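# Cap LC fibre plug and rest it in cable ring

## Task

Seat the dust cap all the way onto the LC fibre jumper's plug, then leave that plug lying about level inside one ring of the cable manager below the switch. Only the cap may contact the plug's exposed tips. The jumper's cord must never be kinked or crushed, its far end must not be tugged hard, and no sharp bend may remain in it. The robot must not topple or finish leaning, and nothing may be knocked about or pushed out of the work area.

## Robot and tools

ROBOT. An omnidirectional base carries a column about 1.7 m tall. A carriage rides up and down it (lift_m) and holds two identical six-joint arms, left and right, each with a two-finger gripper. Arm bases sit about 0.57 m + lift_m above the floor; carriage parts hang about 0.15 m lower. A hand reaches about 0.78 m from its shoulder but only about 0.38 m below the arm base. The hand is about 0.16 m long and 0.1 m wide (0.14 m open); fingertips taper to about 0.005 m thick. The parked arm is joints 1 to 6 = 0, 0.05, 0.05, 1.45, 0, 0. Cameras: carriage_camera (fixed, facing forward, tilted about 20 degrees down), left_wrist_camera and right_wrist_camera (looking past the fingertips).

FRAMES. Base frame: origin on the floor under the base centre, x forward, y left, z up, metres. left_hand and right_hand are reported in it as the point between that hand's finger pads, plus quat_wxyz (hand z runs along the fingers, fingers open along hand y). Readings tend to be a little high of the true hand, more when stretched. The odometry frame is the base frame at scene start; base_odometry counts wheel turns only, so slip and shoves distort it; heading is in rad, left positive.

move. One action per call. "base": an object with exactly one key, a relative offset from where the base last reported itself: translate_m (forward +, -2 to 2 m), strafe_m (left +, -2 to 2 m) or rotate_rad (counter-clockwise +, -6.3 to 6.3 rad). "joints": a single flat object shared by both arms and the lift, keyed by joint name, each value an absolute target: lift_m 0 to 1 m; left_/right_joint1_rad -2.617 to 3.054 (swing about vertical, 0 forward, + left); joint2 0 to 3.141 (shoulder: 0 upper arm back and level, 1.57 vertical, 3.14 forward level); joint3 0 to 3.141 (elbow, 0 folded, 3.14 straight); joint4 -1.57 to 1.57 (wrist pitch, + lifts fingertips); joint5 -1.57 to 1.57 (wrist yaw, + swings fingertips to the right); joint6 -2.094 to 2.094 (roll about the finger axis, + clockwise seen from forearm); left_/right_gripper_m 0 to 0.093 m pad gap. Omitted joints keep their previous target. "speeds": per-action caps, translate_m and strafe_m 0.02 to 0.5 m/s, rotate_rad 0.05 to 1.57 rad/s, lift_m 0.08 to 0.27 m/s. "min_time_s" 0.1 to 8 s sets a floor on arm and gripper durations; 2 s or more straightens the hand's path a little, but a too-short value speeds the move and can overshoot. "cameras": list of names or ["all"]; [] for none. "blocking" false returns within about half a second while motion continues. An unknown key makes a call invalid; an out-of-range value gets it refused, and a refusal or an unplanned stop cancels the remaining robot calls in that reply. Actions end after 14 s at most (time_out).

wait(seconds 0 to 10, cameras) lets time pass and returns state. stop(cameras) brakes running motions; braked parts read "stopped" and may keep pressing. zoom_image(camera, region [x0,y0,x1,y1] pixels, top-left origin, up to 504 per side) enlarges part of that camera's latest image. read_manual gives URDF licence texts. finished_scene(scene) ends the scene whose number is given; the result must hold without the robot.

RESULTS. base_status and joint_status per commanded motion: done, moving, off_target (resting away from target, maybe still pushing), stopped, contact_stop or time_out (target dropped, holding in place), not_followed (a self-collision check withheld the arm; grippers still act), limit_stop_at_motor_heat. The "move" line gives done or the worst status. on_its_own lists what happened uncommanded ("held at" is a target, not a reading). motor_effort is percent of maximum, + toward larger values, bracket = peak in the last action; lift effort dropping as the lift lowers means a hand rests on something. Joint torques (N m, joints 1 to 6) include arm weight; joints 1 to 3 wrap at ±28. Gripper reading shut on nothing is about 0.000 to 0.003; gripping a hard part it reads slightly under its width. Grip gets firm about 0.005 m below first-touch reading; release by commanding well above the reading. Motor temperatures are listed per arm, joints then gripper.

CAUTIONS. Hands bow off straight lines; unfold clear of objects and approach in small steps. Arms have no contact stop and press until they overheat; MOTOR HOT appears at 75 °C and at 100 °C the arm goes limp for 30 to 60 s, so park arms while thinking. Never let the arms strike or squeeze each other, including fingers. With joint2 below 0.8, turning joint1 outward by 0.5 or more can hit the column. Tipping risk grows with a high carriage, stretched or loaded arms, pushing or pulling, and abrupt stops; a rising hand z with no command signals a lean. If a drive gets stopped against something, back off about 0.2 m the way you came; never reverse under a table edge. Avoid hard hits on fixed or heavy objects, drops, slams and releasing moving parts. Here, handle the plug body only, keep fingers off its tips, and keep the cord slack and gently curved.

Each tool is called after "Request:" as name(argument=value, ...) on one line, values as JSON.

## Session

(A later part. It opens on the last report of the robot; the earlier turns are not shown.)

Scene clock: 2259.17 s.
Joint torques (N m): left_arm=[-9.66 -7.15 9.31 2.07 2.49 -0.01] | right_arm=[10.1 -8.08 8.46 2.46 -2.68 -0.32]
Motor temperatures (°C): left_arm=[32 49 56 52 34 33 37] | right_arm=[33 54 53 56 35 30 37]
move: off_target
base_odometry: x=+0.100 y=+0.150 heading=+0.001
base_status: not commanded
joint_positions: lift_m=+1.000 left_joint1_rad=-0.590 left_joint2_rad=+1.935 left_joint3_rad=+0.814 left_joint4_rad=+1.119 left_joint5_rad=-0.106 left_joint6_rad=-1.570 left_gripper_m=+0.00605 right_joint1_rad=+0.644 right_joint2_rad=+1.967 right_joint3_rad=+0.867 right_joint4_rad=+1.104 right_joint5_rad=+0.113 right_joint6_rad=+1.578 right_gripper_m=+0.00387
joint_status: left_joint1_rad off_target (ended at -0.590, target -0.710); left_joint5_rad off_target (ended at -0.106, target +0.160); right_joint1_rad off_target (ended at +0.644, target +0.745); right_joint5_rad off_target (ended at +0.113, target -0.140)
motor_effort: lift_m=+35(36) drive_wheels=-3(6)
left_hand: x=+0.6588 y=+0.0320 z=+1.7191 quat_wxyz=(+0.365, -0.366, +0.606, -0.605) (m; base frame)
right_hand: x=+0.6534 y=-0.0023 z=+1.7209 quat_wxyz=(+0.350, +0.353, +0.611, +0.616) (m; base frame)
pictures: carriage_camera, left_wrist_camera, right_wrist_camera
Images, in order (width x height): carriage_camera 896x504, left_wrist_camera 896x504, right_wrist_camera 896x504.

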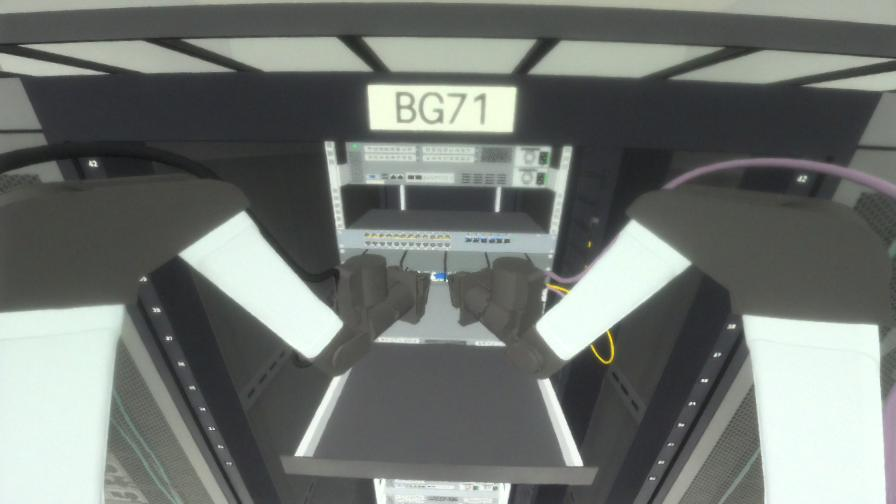

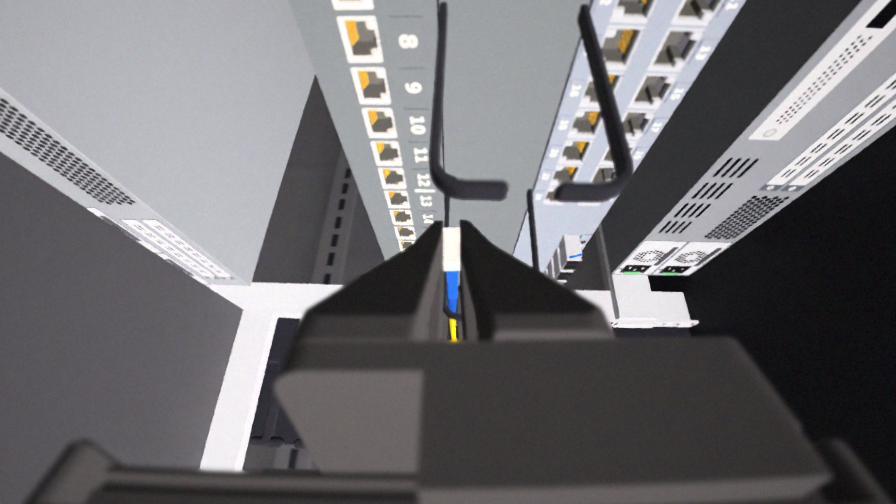

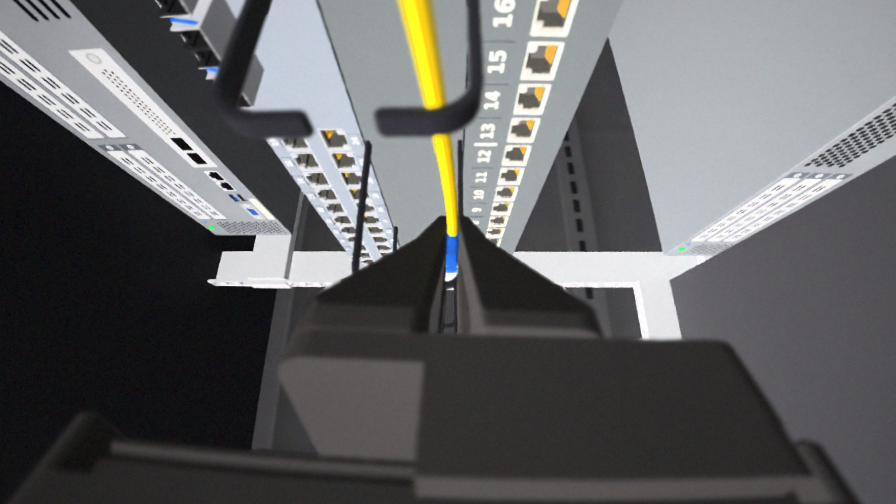

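Request:
move(joints={"left_joint1_rad": -0.602, "left_joint5_rad": -0.08, "right_joint1_rad": 0.636, "right_joint5_rad": 0.095}, min_time_s=3, cameras=["carriage_camera", "left_wrist_camera", "right_wrist_camera"])

Request:
zoom_image(camera="carriage_camera", region=[426, 265, 460, 290])

Request:
zoom_image(camera="left_wrist_camera", region=[425, 210, 505, 320])

Request:
zoom_image(camera="right_wrist_camera", region=[440, 225, 462, 300])

Scene clock: 2272.40 s.
Joint torques (N m): left_arm=[-0.92 -7.12 9.32 2.07 0.46 0] | right_arm=[-0.12 -8.08 8.47 2.46 -0.3 -0.32]
Motor temperatures (°C): left_arm=[35 49 56 52 37 33 37] | right_arm=[35 54 53 56 37 30 37]
move: off_target
base_odometry: x=+0.100 y=+0.150 heading=+0.001
base_status: not commanded
joint_positions: lift_m=+1.000 left_joint1_rad=-0.590 left_joint2_rad=+1.935 left_joint3_rad=+0.814 left_joint4_rad=+1.119 left_joint5_rad=-0.124 left_joint6_rad=-1.570 left_gripper_m=+0.00605 right_joint1_rad=+0.637 right_joint2_rad=+1.967 right_joint3_rad=+0.867 right_joint4_rad=+1.104 right_joint5_rad=+0.123 right_joint6_rad=+1.578 right_gripper_m=+0.00387
joint_status: left_joint5_rad off_target (ended at -0.124, target -0.080); right_joint5_rad off_target (ended at +0.123, target +0.095); the others done
motor_effort: lift_m=+35(36) drive_wheels=-2(6)
left_hand: x=+0.6603 y=+0.0349 z=+1.7191 quat_wxyz=(+0.371, -0.371, +0.603, -0.601) (m; base frame)
right_hand: x=+0.6565 y=-0.0070 z=+1.7209 quat_wxyz=(+0.355, +0.358, +0.608, +0.613) (m; base frame)
pictures: carriage_camera, left_wrist_camera, right_wrist_camera
Images, in order (width x height): carriage_camera 896x504, left_wrist_camera 896x504, right_wrist_camera 896x504.

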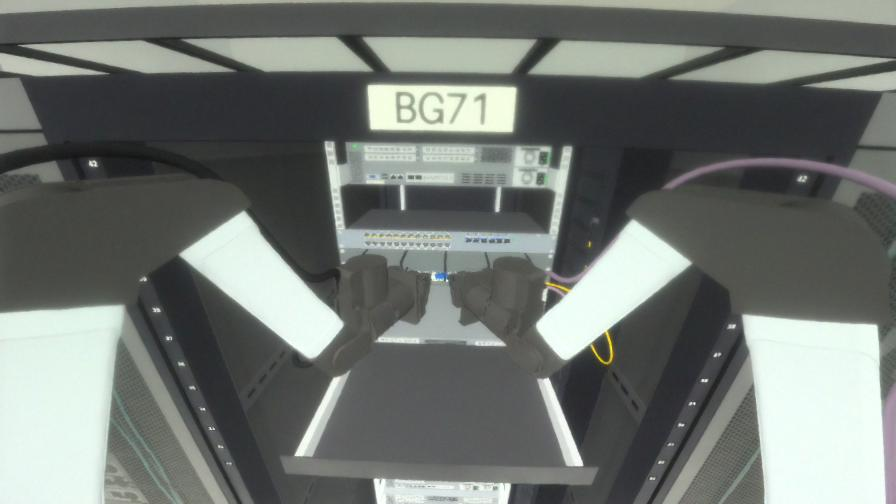

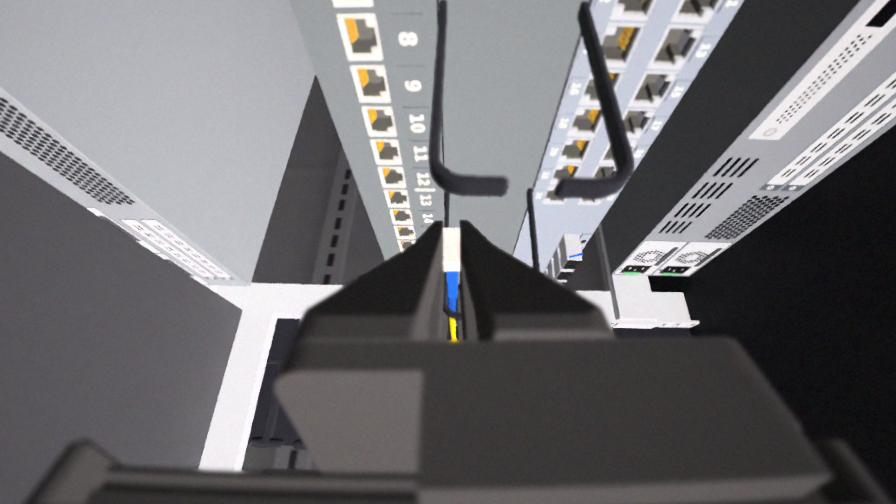

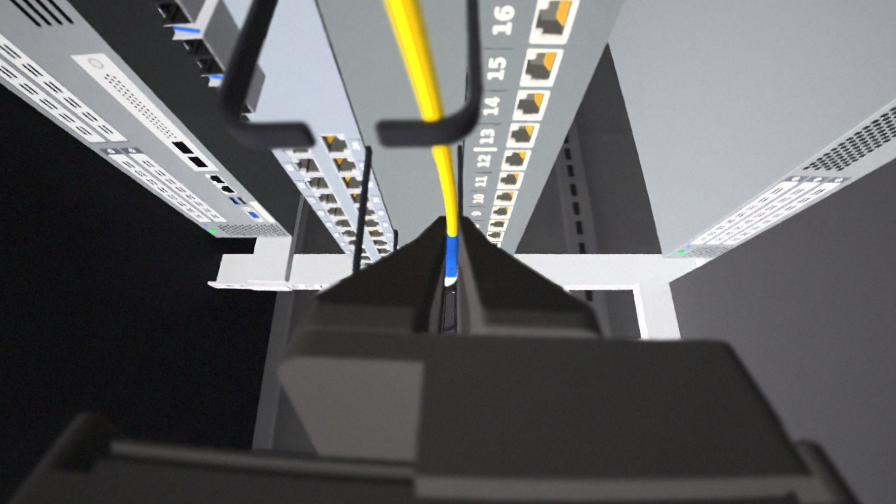

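Scaled by 14.824 from the camera's 896x504 image, which has a finer 1280x720 frame.

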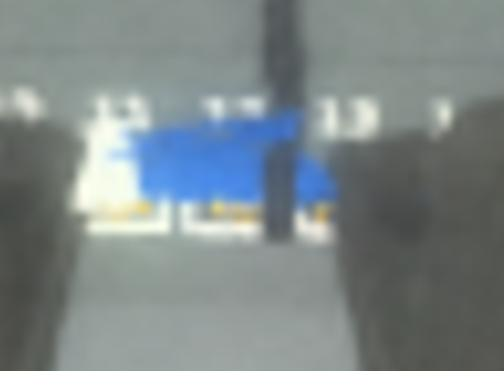

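Scaled by 4.582 from the camera's 896x504 image, which has a finer 1280x720 frame.

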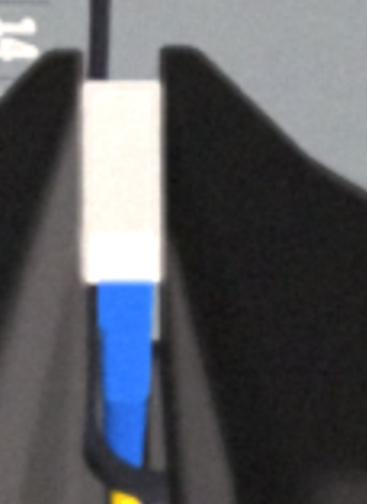

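Scaled by 6.720 from the camera's 896x504 image, which has a finer 1280x720 frame.

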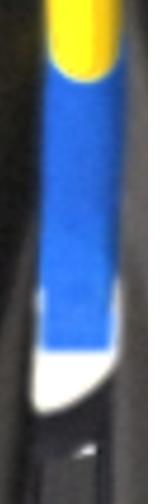

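Request:
zoom_image(camera="left_wrist_camera", region=[430, 255, 480, 320])

Request:
zoom_image(camera="carriage_camera", region=[428, 266, 454, 286])

Request:
zoom_image(camera="right_wrist_camera", region=[440, 250, 465, 300])

Scaled by 7.754 from the camera's 896x504 image, which has a finer 1280x720 frame.

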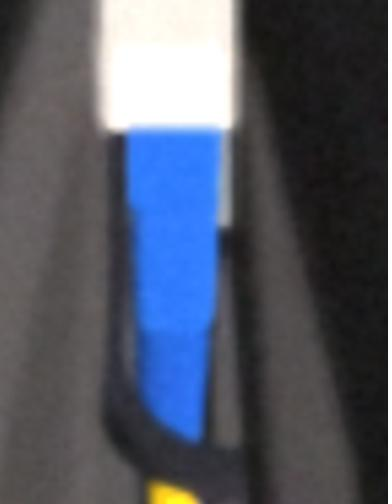

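Scaled by 19.385 from the camera's 896x504 image, which has a finer 1280x720 frame.

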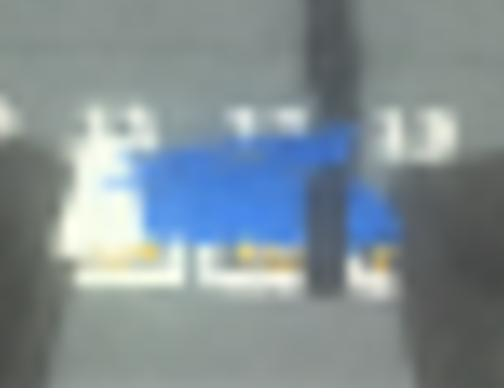

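Scaled by 10.080 from the camera's 896x504 image, which has a finer 1280x720 frame.

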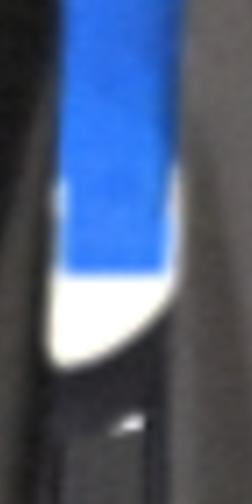

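Request:
move(joints={"right_joint1_rad": 0.622, "right_joint2_rad": 2.006, "right_joint3_rad": 0.917, "right_joint4_rad": 1.086, "right_joint5_rad": 0.085, "left_joint5_rad": -0.05}, min_time_s=2, cameras=["carriage_camera", "left_wrist_camera", "right_wrist_camera"])

Request:
zoom_image(camera="left_wrist_camera", region=[430, 255, 480, 320])

Request:
zoom_image(camera="carriage_camera", region=[428, 266, 454, 286])

Scene clock: 2328.43 s.
Joint torques (N m): left_arm=[-1.36 -7.16 9.06 2.1 0.75 0] | right_arm=[-0.55 -8.09 8.76 2.41 -0.11 -0.32]
Motor temperatures (°C): left_arm=[31 49 57 52 33 33 37] | right_arm=[32 53 53 56 33 30 37]
move: off_target
base_odometry: x=+0.100 y=+0.150 heading=+0.001
base_status: not commanded
joint_positions: lift_m=+1.000 left_joint1_rad=-0.585 left_joint2_rad=+1.935 left_joint3_rad=+0.817 left_joint4_rad=+1.116 left_joint5_rad=-0.126 left_joint6_rad=-1.570 left_gripper_m=+0.00605 right_joint1_rad=+0.627 right_joint2_rad=+1.982 right_joint3_rad=+0.885 right_joint4_rad=+1.104 right_joint5_rad=+0.096 right_joint6_rad=+1.578 right_gripper_m=+0.00387
joint_status: left_joint5_rad off_target (ended at -0.126, target -0.050); the others done
motor_effort: lift_m=+36(36) drive_wheels=-3(6)
left_hand: x=+0.6624 y=+0.0373 z=+1.7194 quat_wxyz=(+0.373, -0.373, +0.602, -0.599) (m; base frame)
right_hand: x=+0.6607 y=-0.0048 z=+1.7208 quat_wxyz=(+0.350, +0.352, +0.610, +0.617) (m; base frame)
pictures: carriage_camera, left_wrist_camera, right_wrist_camera
Images, in order (width x height): carriage_camera 896x504, left_wrist_camera 896x504, right_wrist_camera 896x504.

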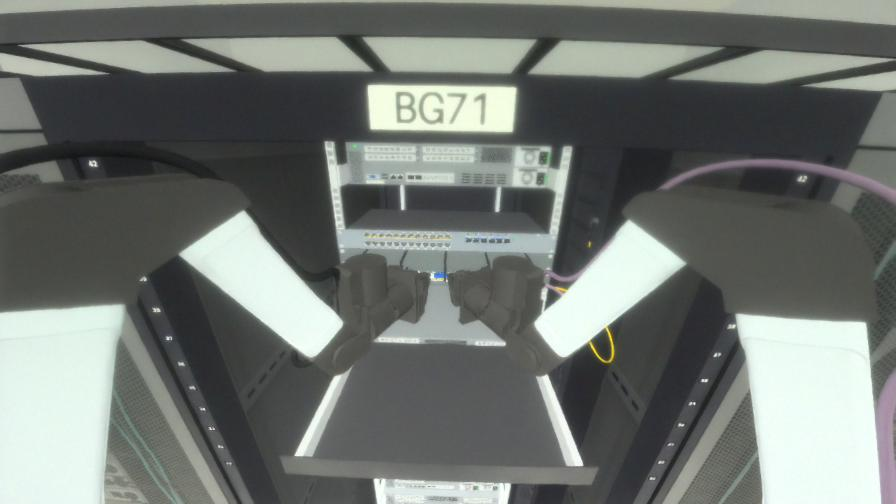

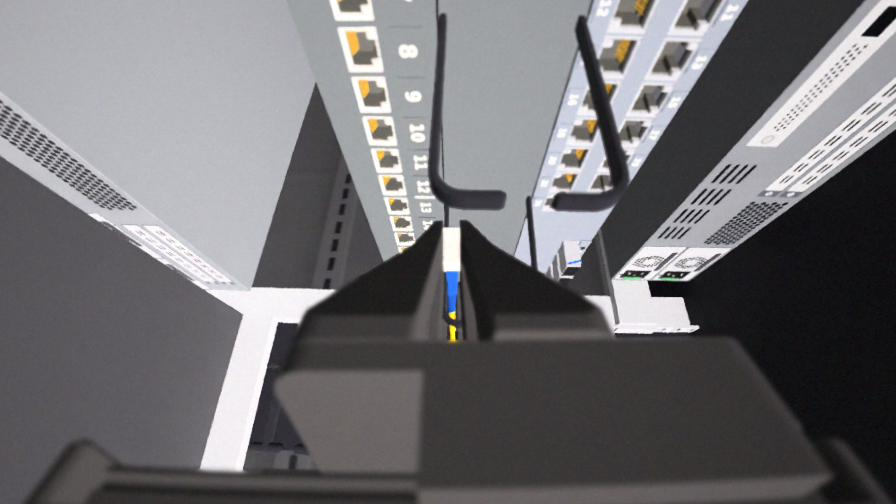

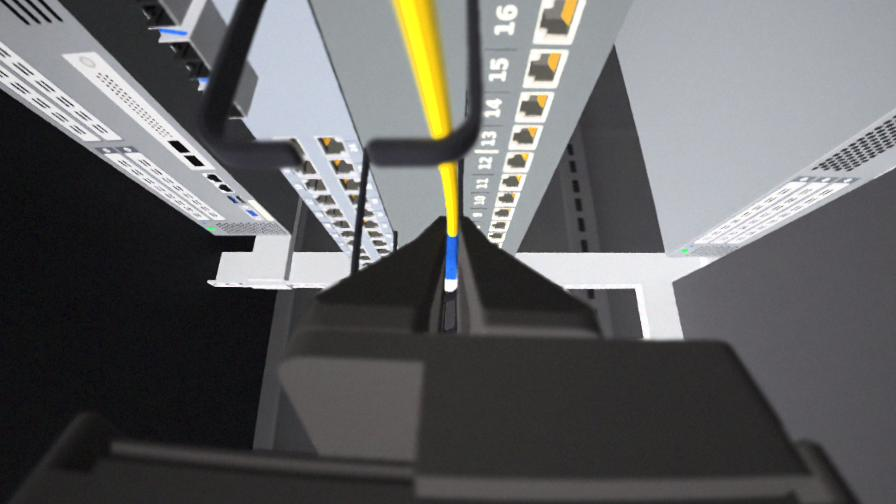

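Scaled by 7.754 from the camera's 896x504 image, which has a finer 1280x720 frame.

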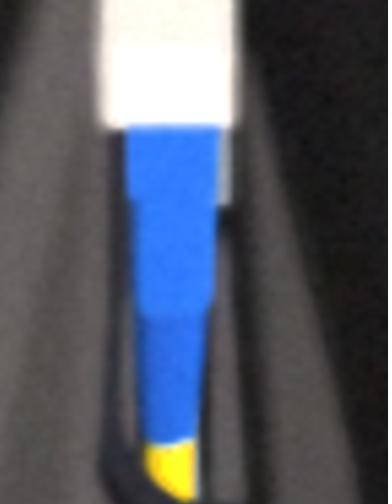

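Scaled by 19.385 from the camera's 896x504 image, which has a finer 1280x720 frame.

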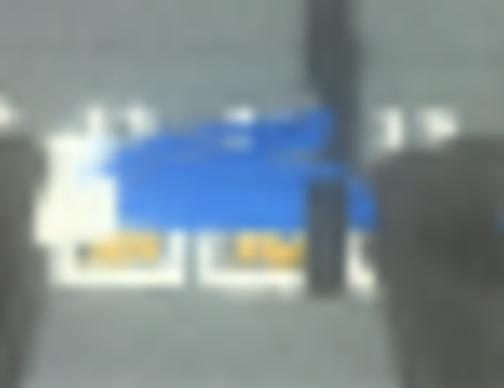

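Request:
move(joints={"right_joint1_rad": 0.6, "right_joint5_rad": 0.069, "left_joint1_rad": -0.665, "left_joint5_rad": 0.02}, min_time_s=4, cameras=["carriage_camera", "left_wrist_camera", "right_wrist_camera"])

Request:
zoom_image(camera="left_wrist_camera", region=[430, 255, 480, 320])

Request:
zoom_image(camera="carriage_camera", region=[428, 266, 454, 286])

Scene clock: 2343.27 s.
Joint torques (N m): left_arm=[-4.56 -7.16 9.07 2.1 1.24 0] | right_arm=[-0.25 -8.09 8.76 2.42 -0.13 -0.31]
Motor temperatures (°C): left_arm=[31 49 57 53 33 33 37] | right_arm=[32 53 52 56 33 30 37]
move: off_target
base_odometry: x=+0.100 y=+0.150 heading=+0.001
base_status: not commanded
joint_positions: lift_m=+1.000 left_joint1_rad=-0.608 left_joint2_rad=+1.935 left_joint3_rad=+0.817 left_joint4_rad=+1.116 left_joint5_rad=-0.109 left_joint6_rad=-1.570 left_gripper_m=+0.00605 right_joint1_rad=+0.602 right_joint2_rad=+1.982 right_joint3_rad=+0.885 right_joint4_rad=+1.104 right_joint5_rad=+0.082 right_joint6_rad=+1.578 right_gripper_m=+0.00387
joint_status: left_joint1_rad off_target (ended at -0.608, target -0.665); left_joint5_rad off_target (ended at -0.109, target +0.020); the others done
motor_effort: lift_m=+35(36) drive_wheels=-2(7)
left_hand: x=+0.6546 y=+0.0243 z=+1.7194 quat_wxyz=(+0.361, -0.361, +0.609, -0.607) (m; base frame)
right_hand: x=+0.6668 y=-0.0137 z=+1.7207 quat_wxyz=(+0.353, +0.356, +0.608, +0.615) (m; base frame)
pictures: carriage_camera, left_wrist_camera, right_wrist_camera
Images, in order (width x height): carriage_camera 896x504, left_wrist_camera 896x504, right_wrist_camera 896x504.

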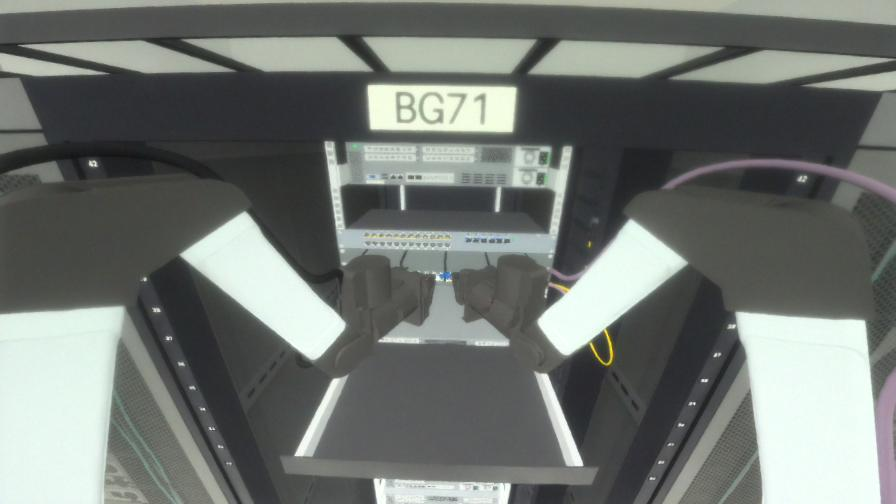

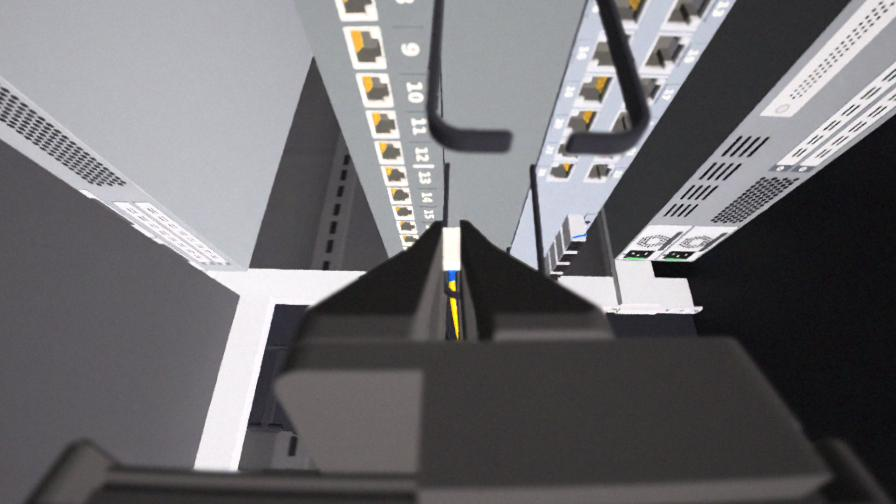

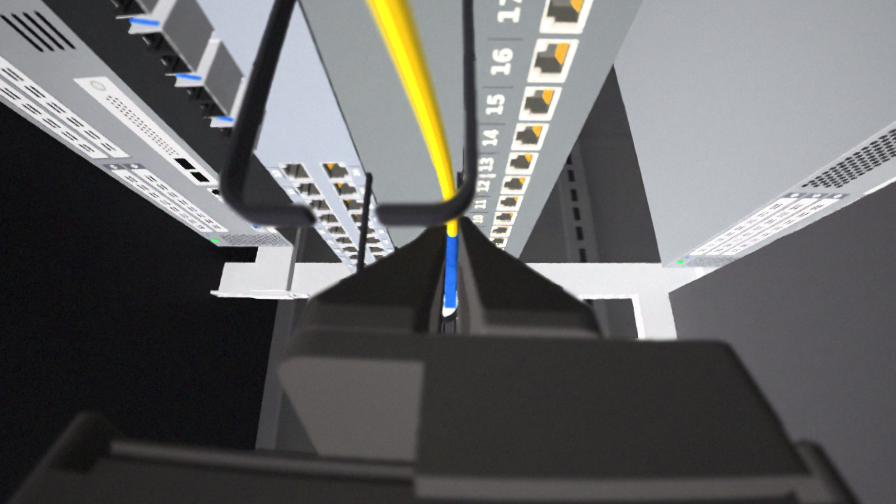

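Scaled by 7.754 from the camera's 896x504 image, which has a finer 1280x720 frame.

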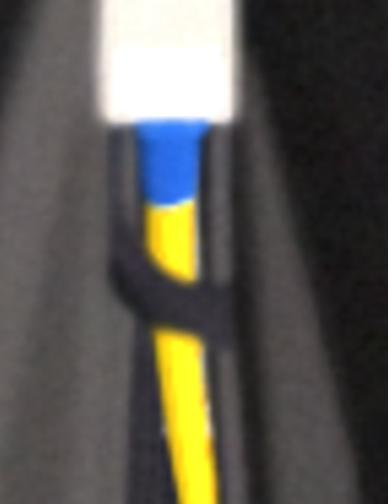

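Scaled by 19.385 from the camera's 896x504 image, which has a finer 1280x720 frame.

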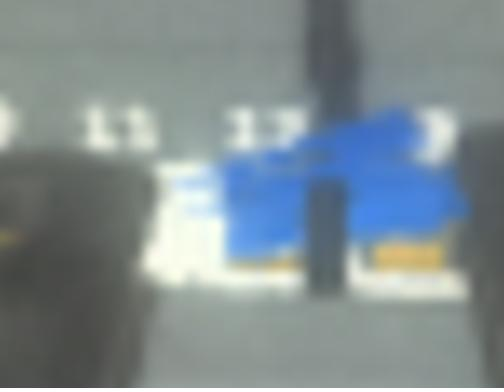

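Request:
move(joints={"right_joint2_rad": 1.955, "right_joint3_rad": 0.862, "right_joint4_rad": 1.08, "left_joint1_rad": -0.62, "left_joint5_rad": -0.08}, min_time_s=2, cameras=["all"])

Scene clock: 2388.20 s.
Joint torques (N m): left_arm=[-0.94 -7.19 9.07 2.12 0.42 -0.01] | right_arm=[-0.29 -12.27 4.81 2.31 -0.09 -0.32]
Motor temperatures (°C): left_arm=[32 49 57 53 34 33 37] | right_arm=[32 52 52 55 33 30 37]
move: off_target
base_odometry: x=+0.100 y=+0.150 heading=+0.001
base_status: not commanded
joint_positions: lift_m=+1.000 left_joint1_rad=-0.608 left_joint2_rad=+1.935 left_joint3_rad=+0.817 left_joint4_rad=+1.116 left_joint5_rad=-0.120 left_joint6_rad=-1.570 left_gripper_m=+0.00605 right_joint1_rad=+0.602 right_joint2_rad=+1.976 right_joint3_rad=+0.875 right_joint4_rad=+1.108 right_joint5_rad=+0.078 right_joint6_rad=+1.578 right_gripper_m=+0.00387
joint_status: left_joint5_rad off_target (ended at -0.120, target -0.080); the others done
motor_effort: lift_m=+35(36) drive_wheels=-2(6)
left_hand: x=+0.6555 y=+0.0260 z=+1.7194 quat_wxyz=(+0.364, -0.365, +0.607, -0.605) (m; base frame)
right_hand: x=+0.6646 y=-0.0144 z=+1.7205 quat_wxyz=(+0.352, +0.354, +0.609, +0.616) (m; base frame)
pictures: carriage_camera, left_wrist_camera, right_wrist_camera
Images, in order (width x height): carriage_camera 896x504, left_wrist_camera 896x504, right_wrist_camera 896x504.

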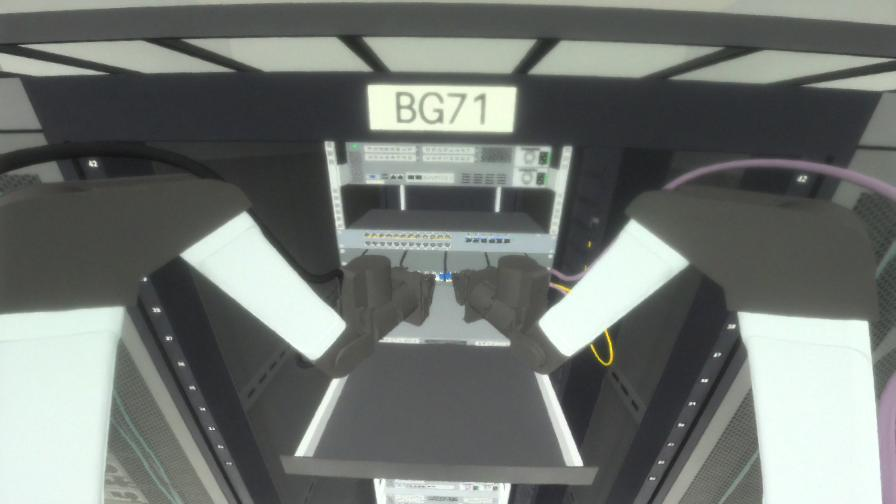

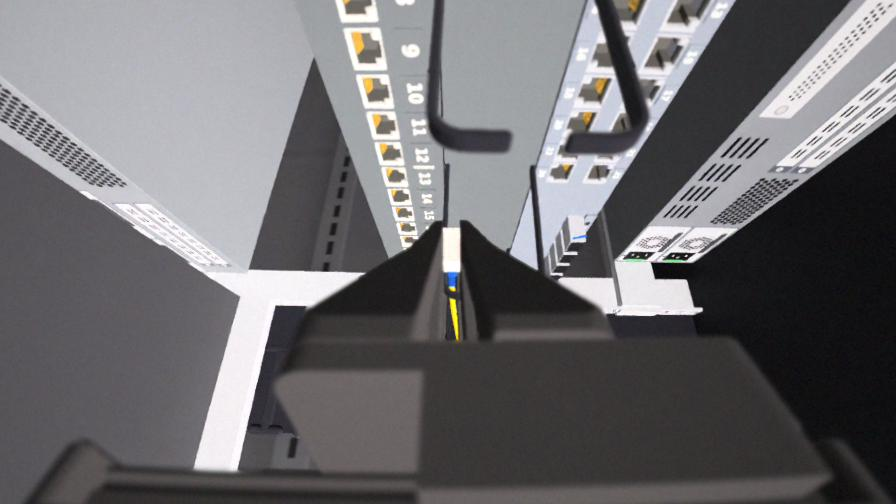

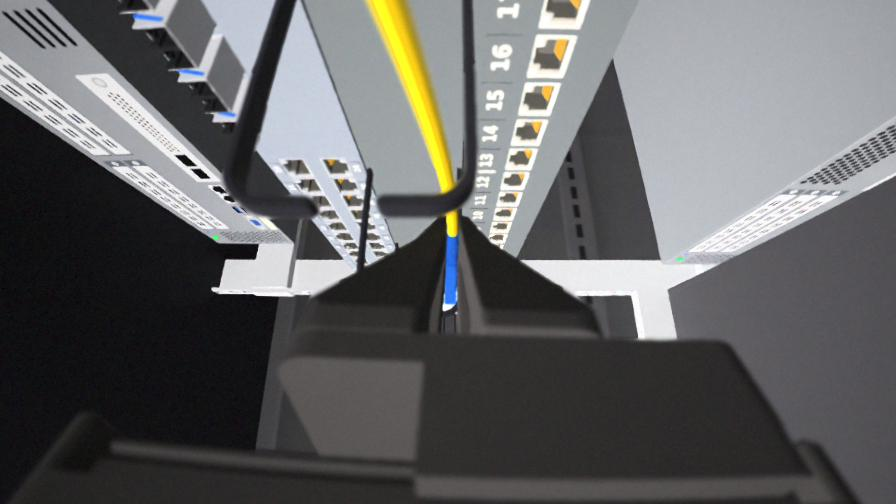

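Request:
zoom_image(camera="left_wrist_camera", region=[420, 210, 490, 350])

Request:
zoom_image(camera="carriage_camera", region=[425, 262, 471, 292])

Request:
zoom_image(camera="right_wrist_camera", region=[400, 210, 500, 350])

Scaled by 3.600 from the camera's 896x504 image, which has a finer 1280x720 frame.

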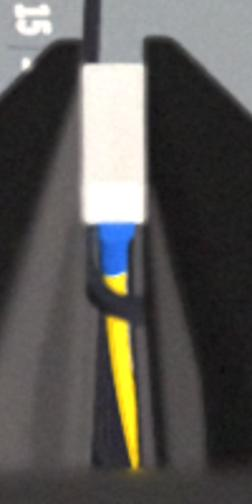

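Scaled by 10.957 from the camera's 896x504 image, which has a finer 1280x720 frame.

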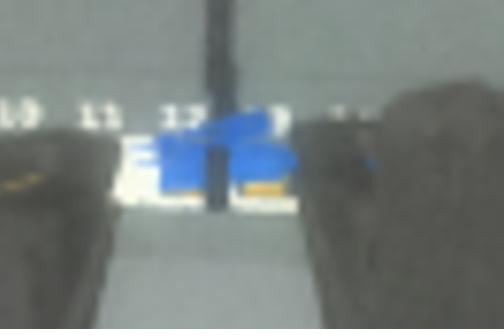

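Scaled by 3.600 from the camera's 896x504 image, which has a finer 1280x720 frame.

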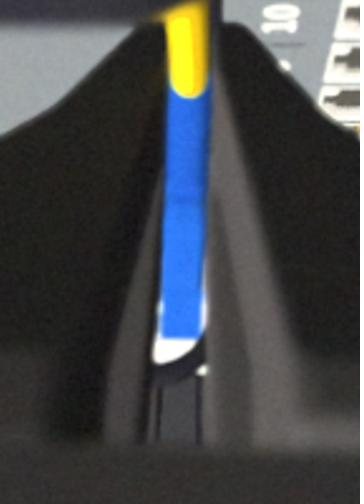

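Request:
move(joints={"right_joint1_rad": 0.614, "right_joint2_rad": 1.944, "right_joint3_rad": 0.842, "right_joint4_rad": 1.085, "right_joint5_rad": 0.085, "left_joint1_rad": -0.60, "left_joint5_rad": -0.08}, min_time_s=2, cameras=["all"])

Request:
zoom_image(camera="left_wrist_camera", region=[420, 210, 490, 350])

Request:
zoom_image(camera="carriage_camera", region=[425, 262, 471, 292])

Request:
zoom_image(camera="right_wrist_camera", region=[400, 210, 500, 350])

Scene clock: 2420.40 s.
Joint torques (N m): left_arm=[0.54 -7.13 9.06 2.11 0.25 -0.01] | right_arm=[0.92 -12.05 4.42 2.35 -0.02 -0.32]
Motor temperatures (°C): left_arm=[31 49 57 53 32 33 37] | right_arm=[32 56 50 54 32 30 37]
move: done
base_odometry: x=+0.100 y=+0.150 heading=+0.001
base_status: not commanded
joint_positions: lift_m=+1.000 left_joint1_rad=-0.606 left_joint2_rad=+1.935 left_joint3_rad=+0.817 left_joint4_rad=+1.116 left_joint5_rad=-0.101 left_joint6_rad=-1.570 left_gripper_m=+0.00605 right_joint1_rad=+0.604 right_joint2_rad=+1.965 right_joint3_rad=+0.859 right_joint4_rad=+1.109 right_joint5_rad=+0.086 right_joint6_rad=+1.578 right_gripper_m=+0.00387
joint_status: all done
motor_effort: lift_m=+35(36) drive_wheels=-3(6)
left_hand: x=+0.6546 y=+0.0241 z=+1.7194 quat_wxyz=(+0.359, -0.360, +0.610, -0.608) (m; base frame)
right_hand: x=+0.6618 y=-0.0168 z=+1.7202 quat_wxyz=(+0.354, +0.357, +0.609, +0.614) (m; base frame)
pictures: carriage_camera, left_wrist_camera, right_wrist_camera
Images, in order (width x height): carriage_camera 896x504, left_wrist_camera 896x504, right_wrist_camera 896x504.

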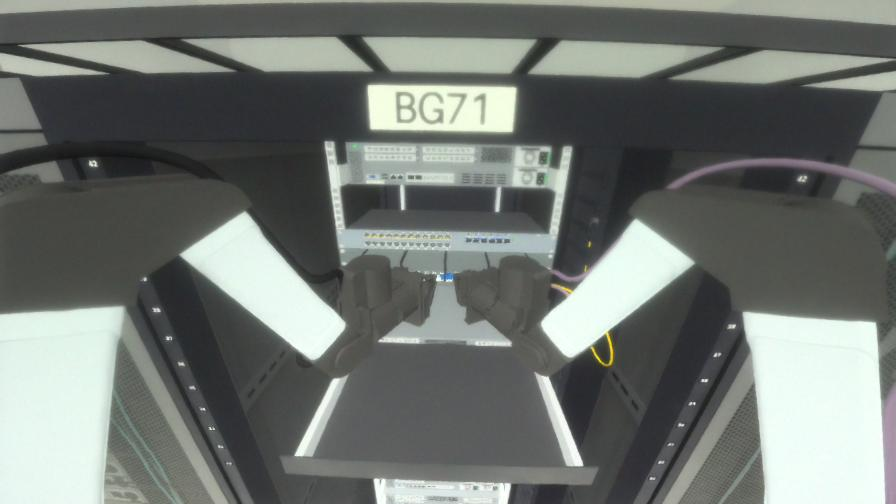

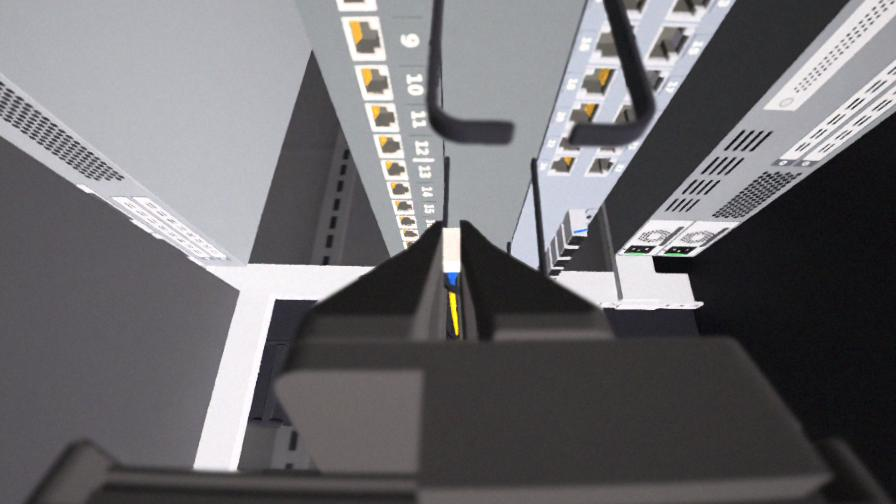

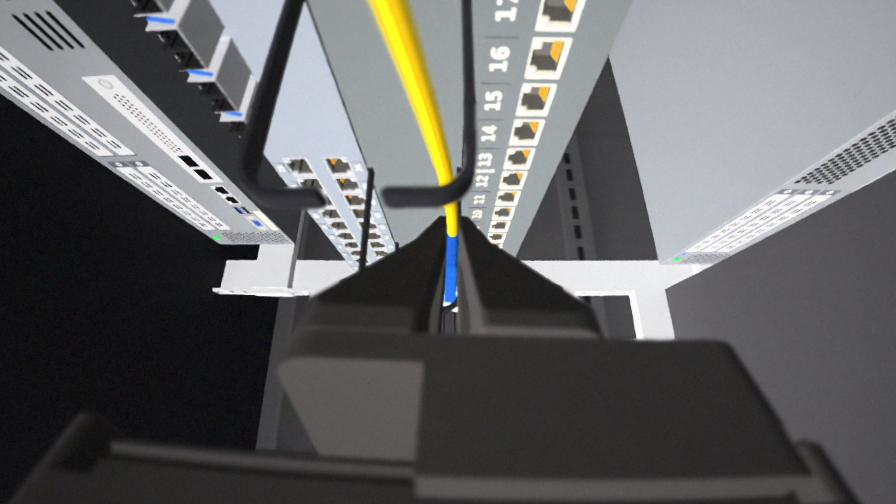

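Scaled by 3.600 from the camera's 896x504 image, which has a finer 1280x720 frame.

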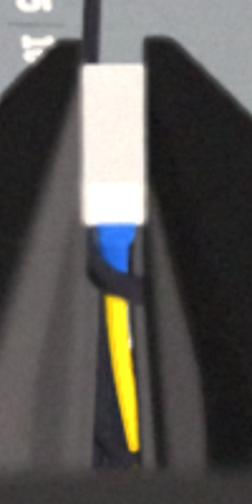

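Scaled by 10.957 from the camera's 896x504 image, which has a finer 1280x720 frame.

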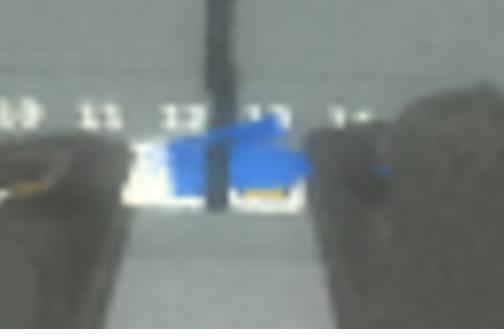

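Scaled by 3.600 from the camera's 896x504 image, which has a finer 1280x720 frame.

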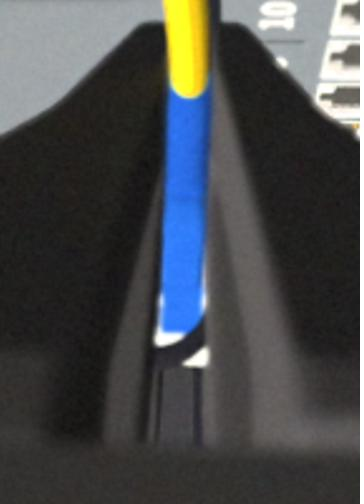

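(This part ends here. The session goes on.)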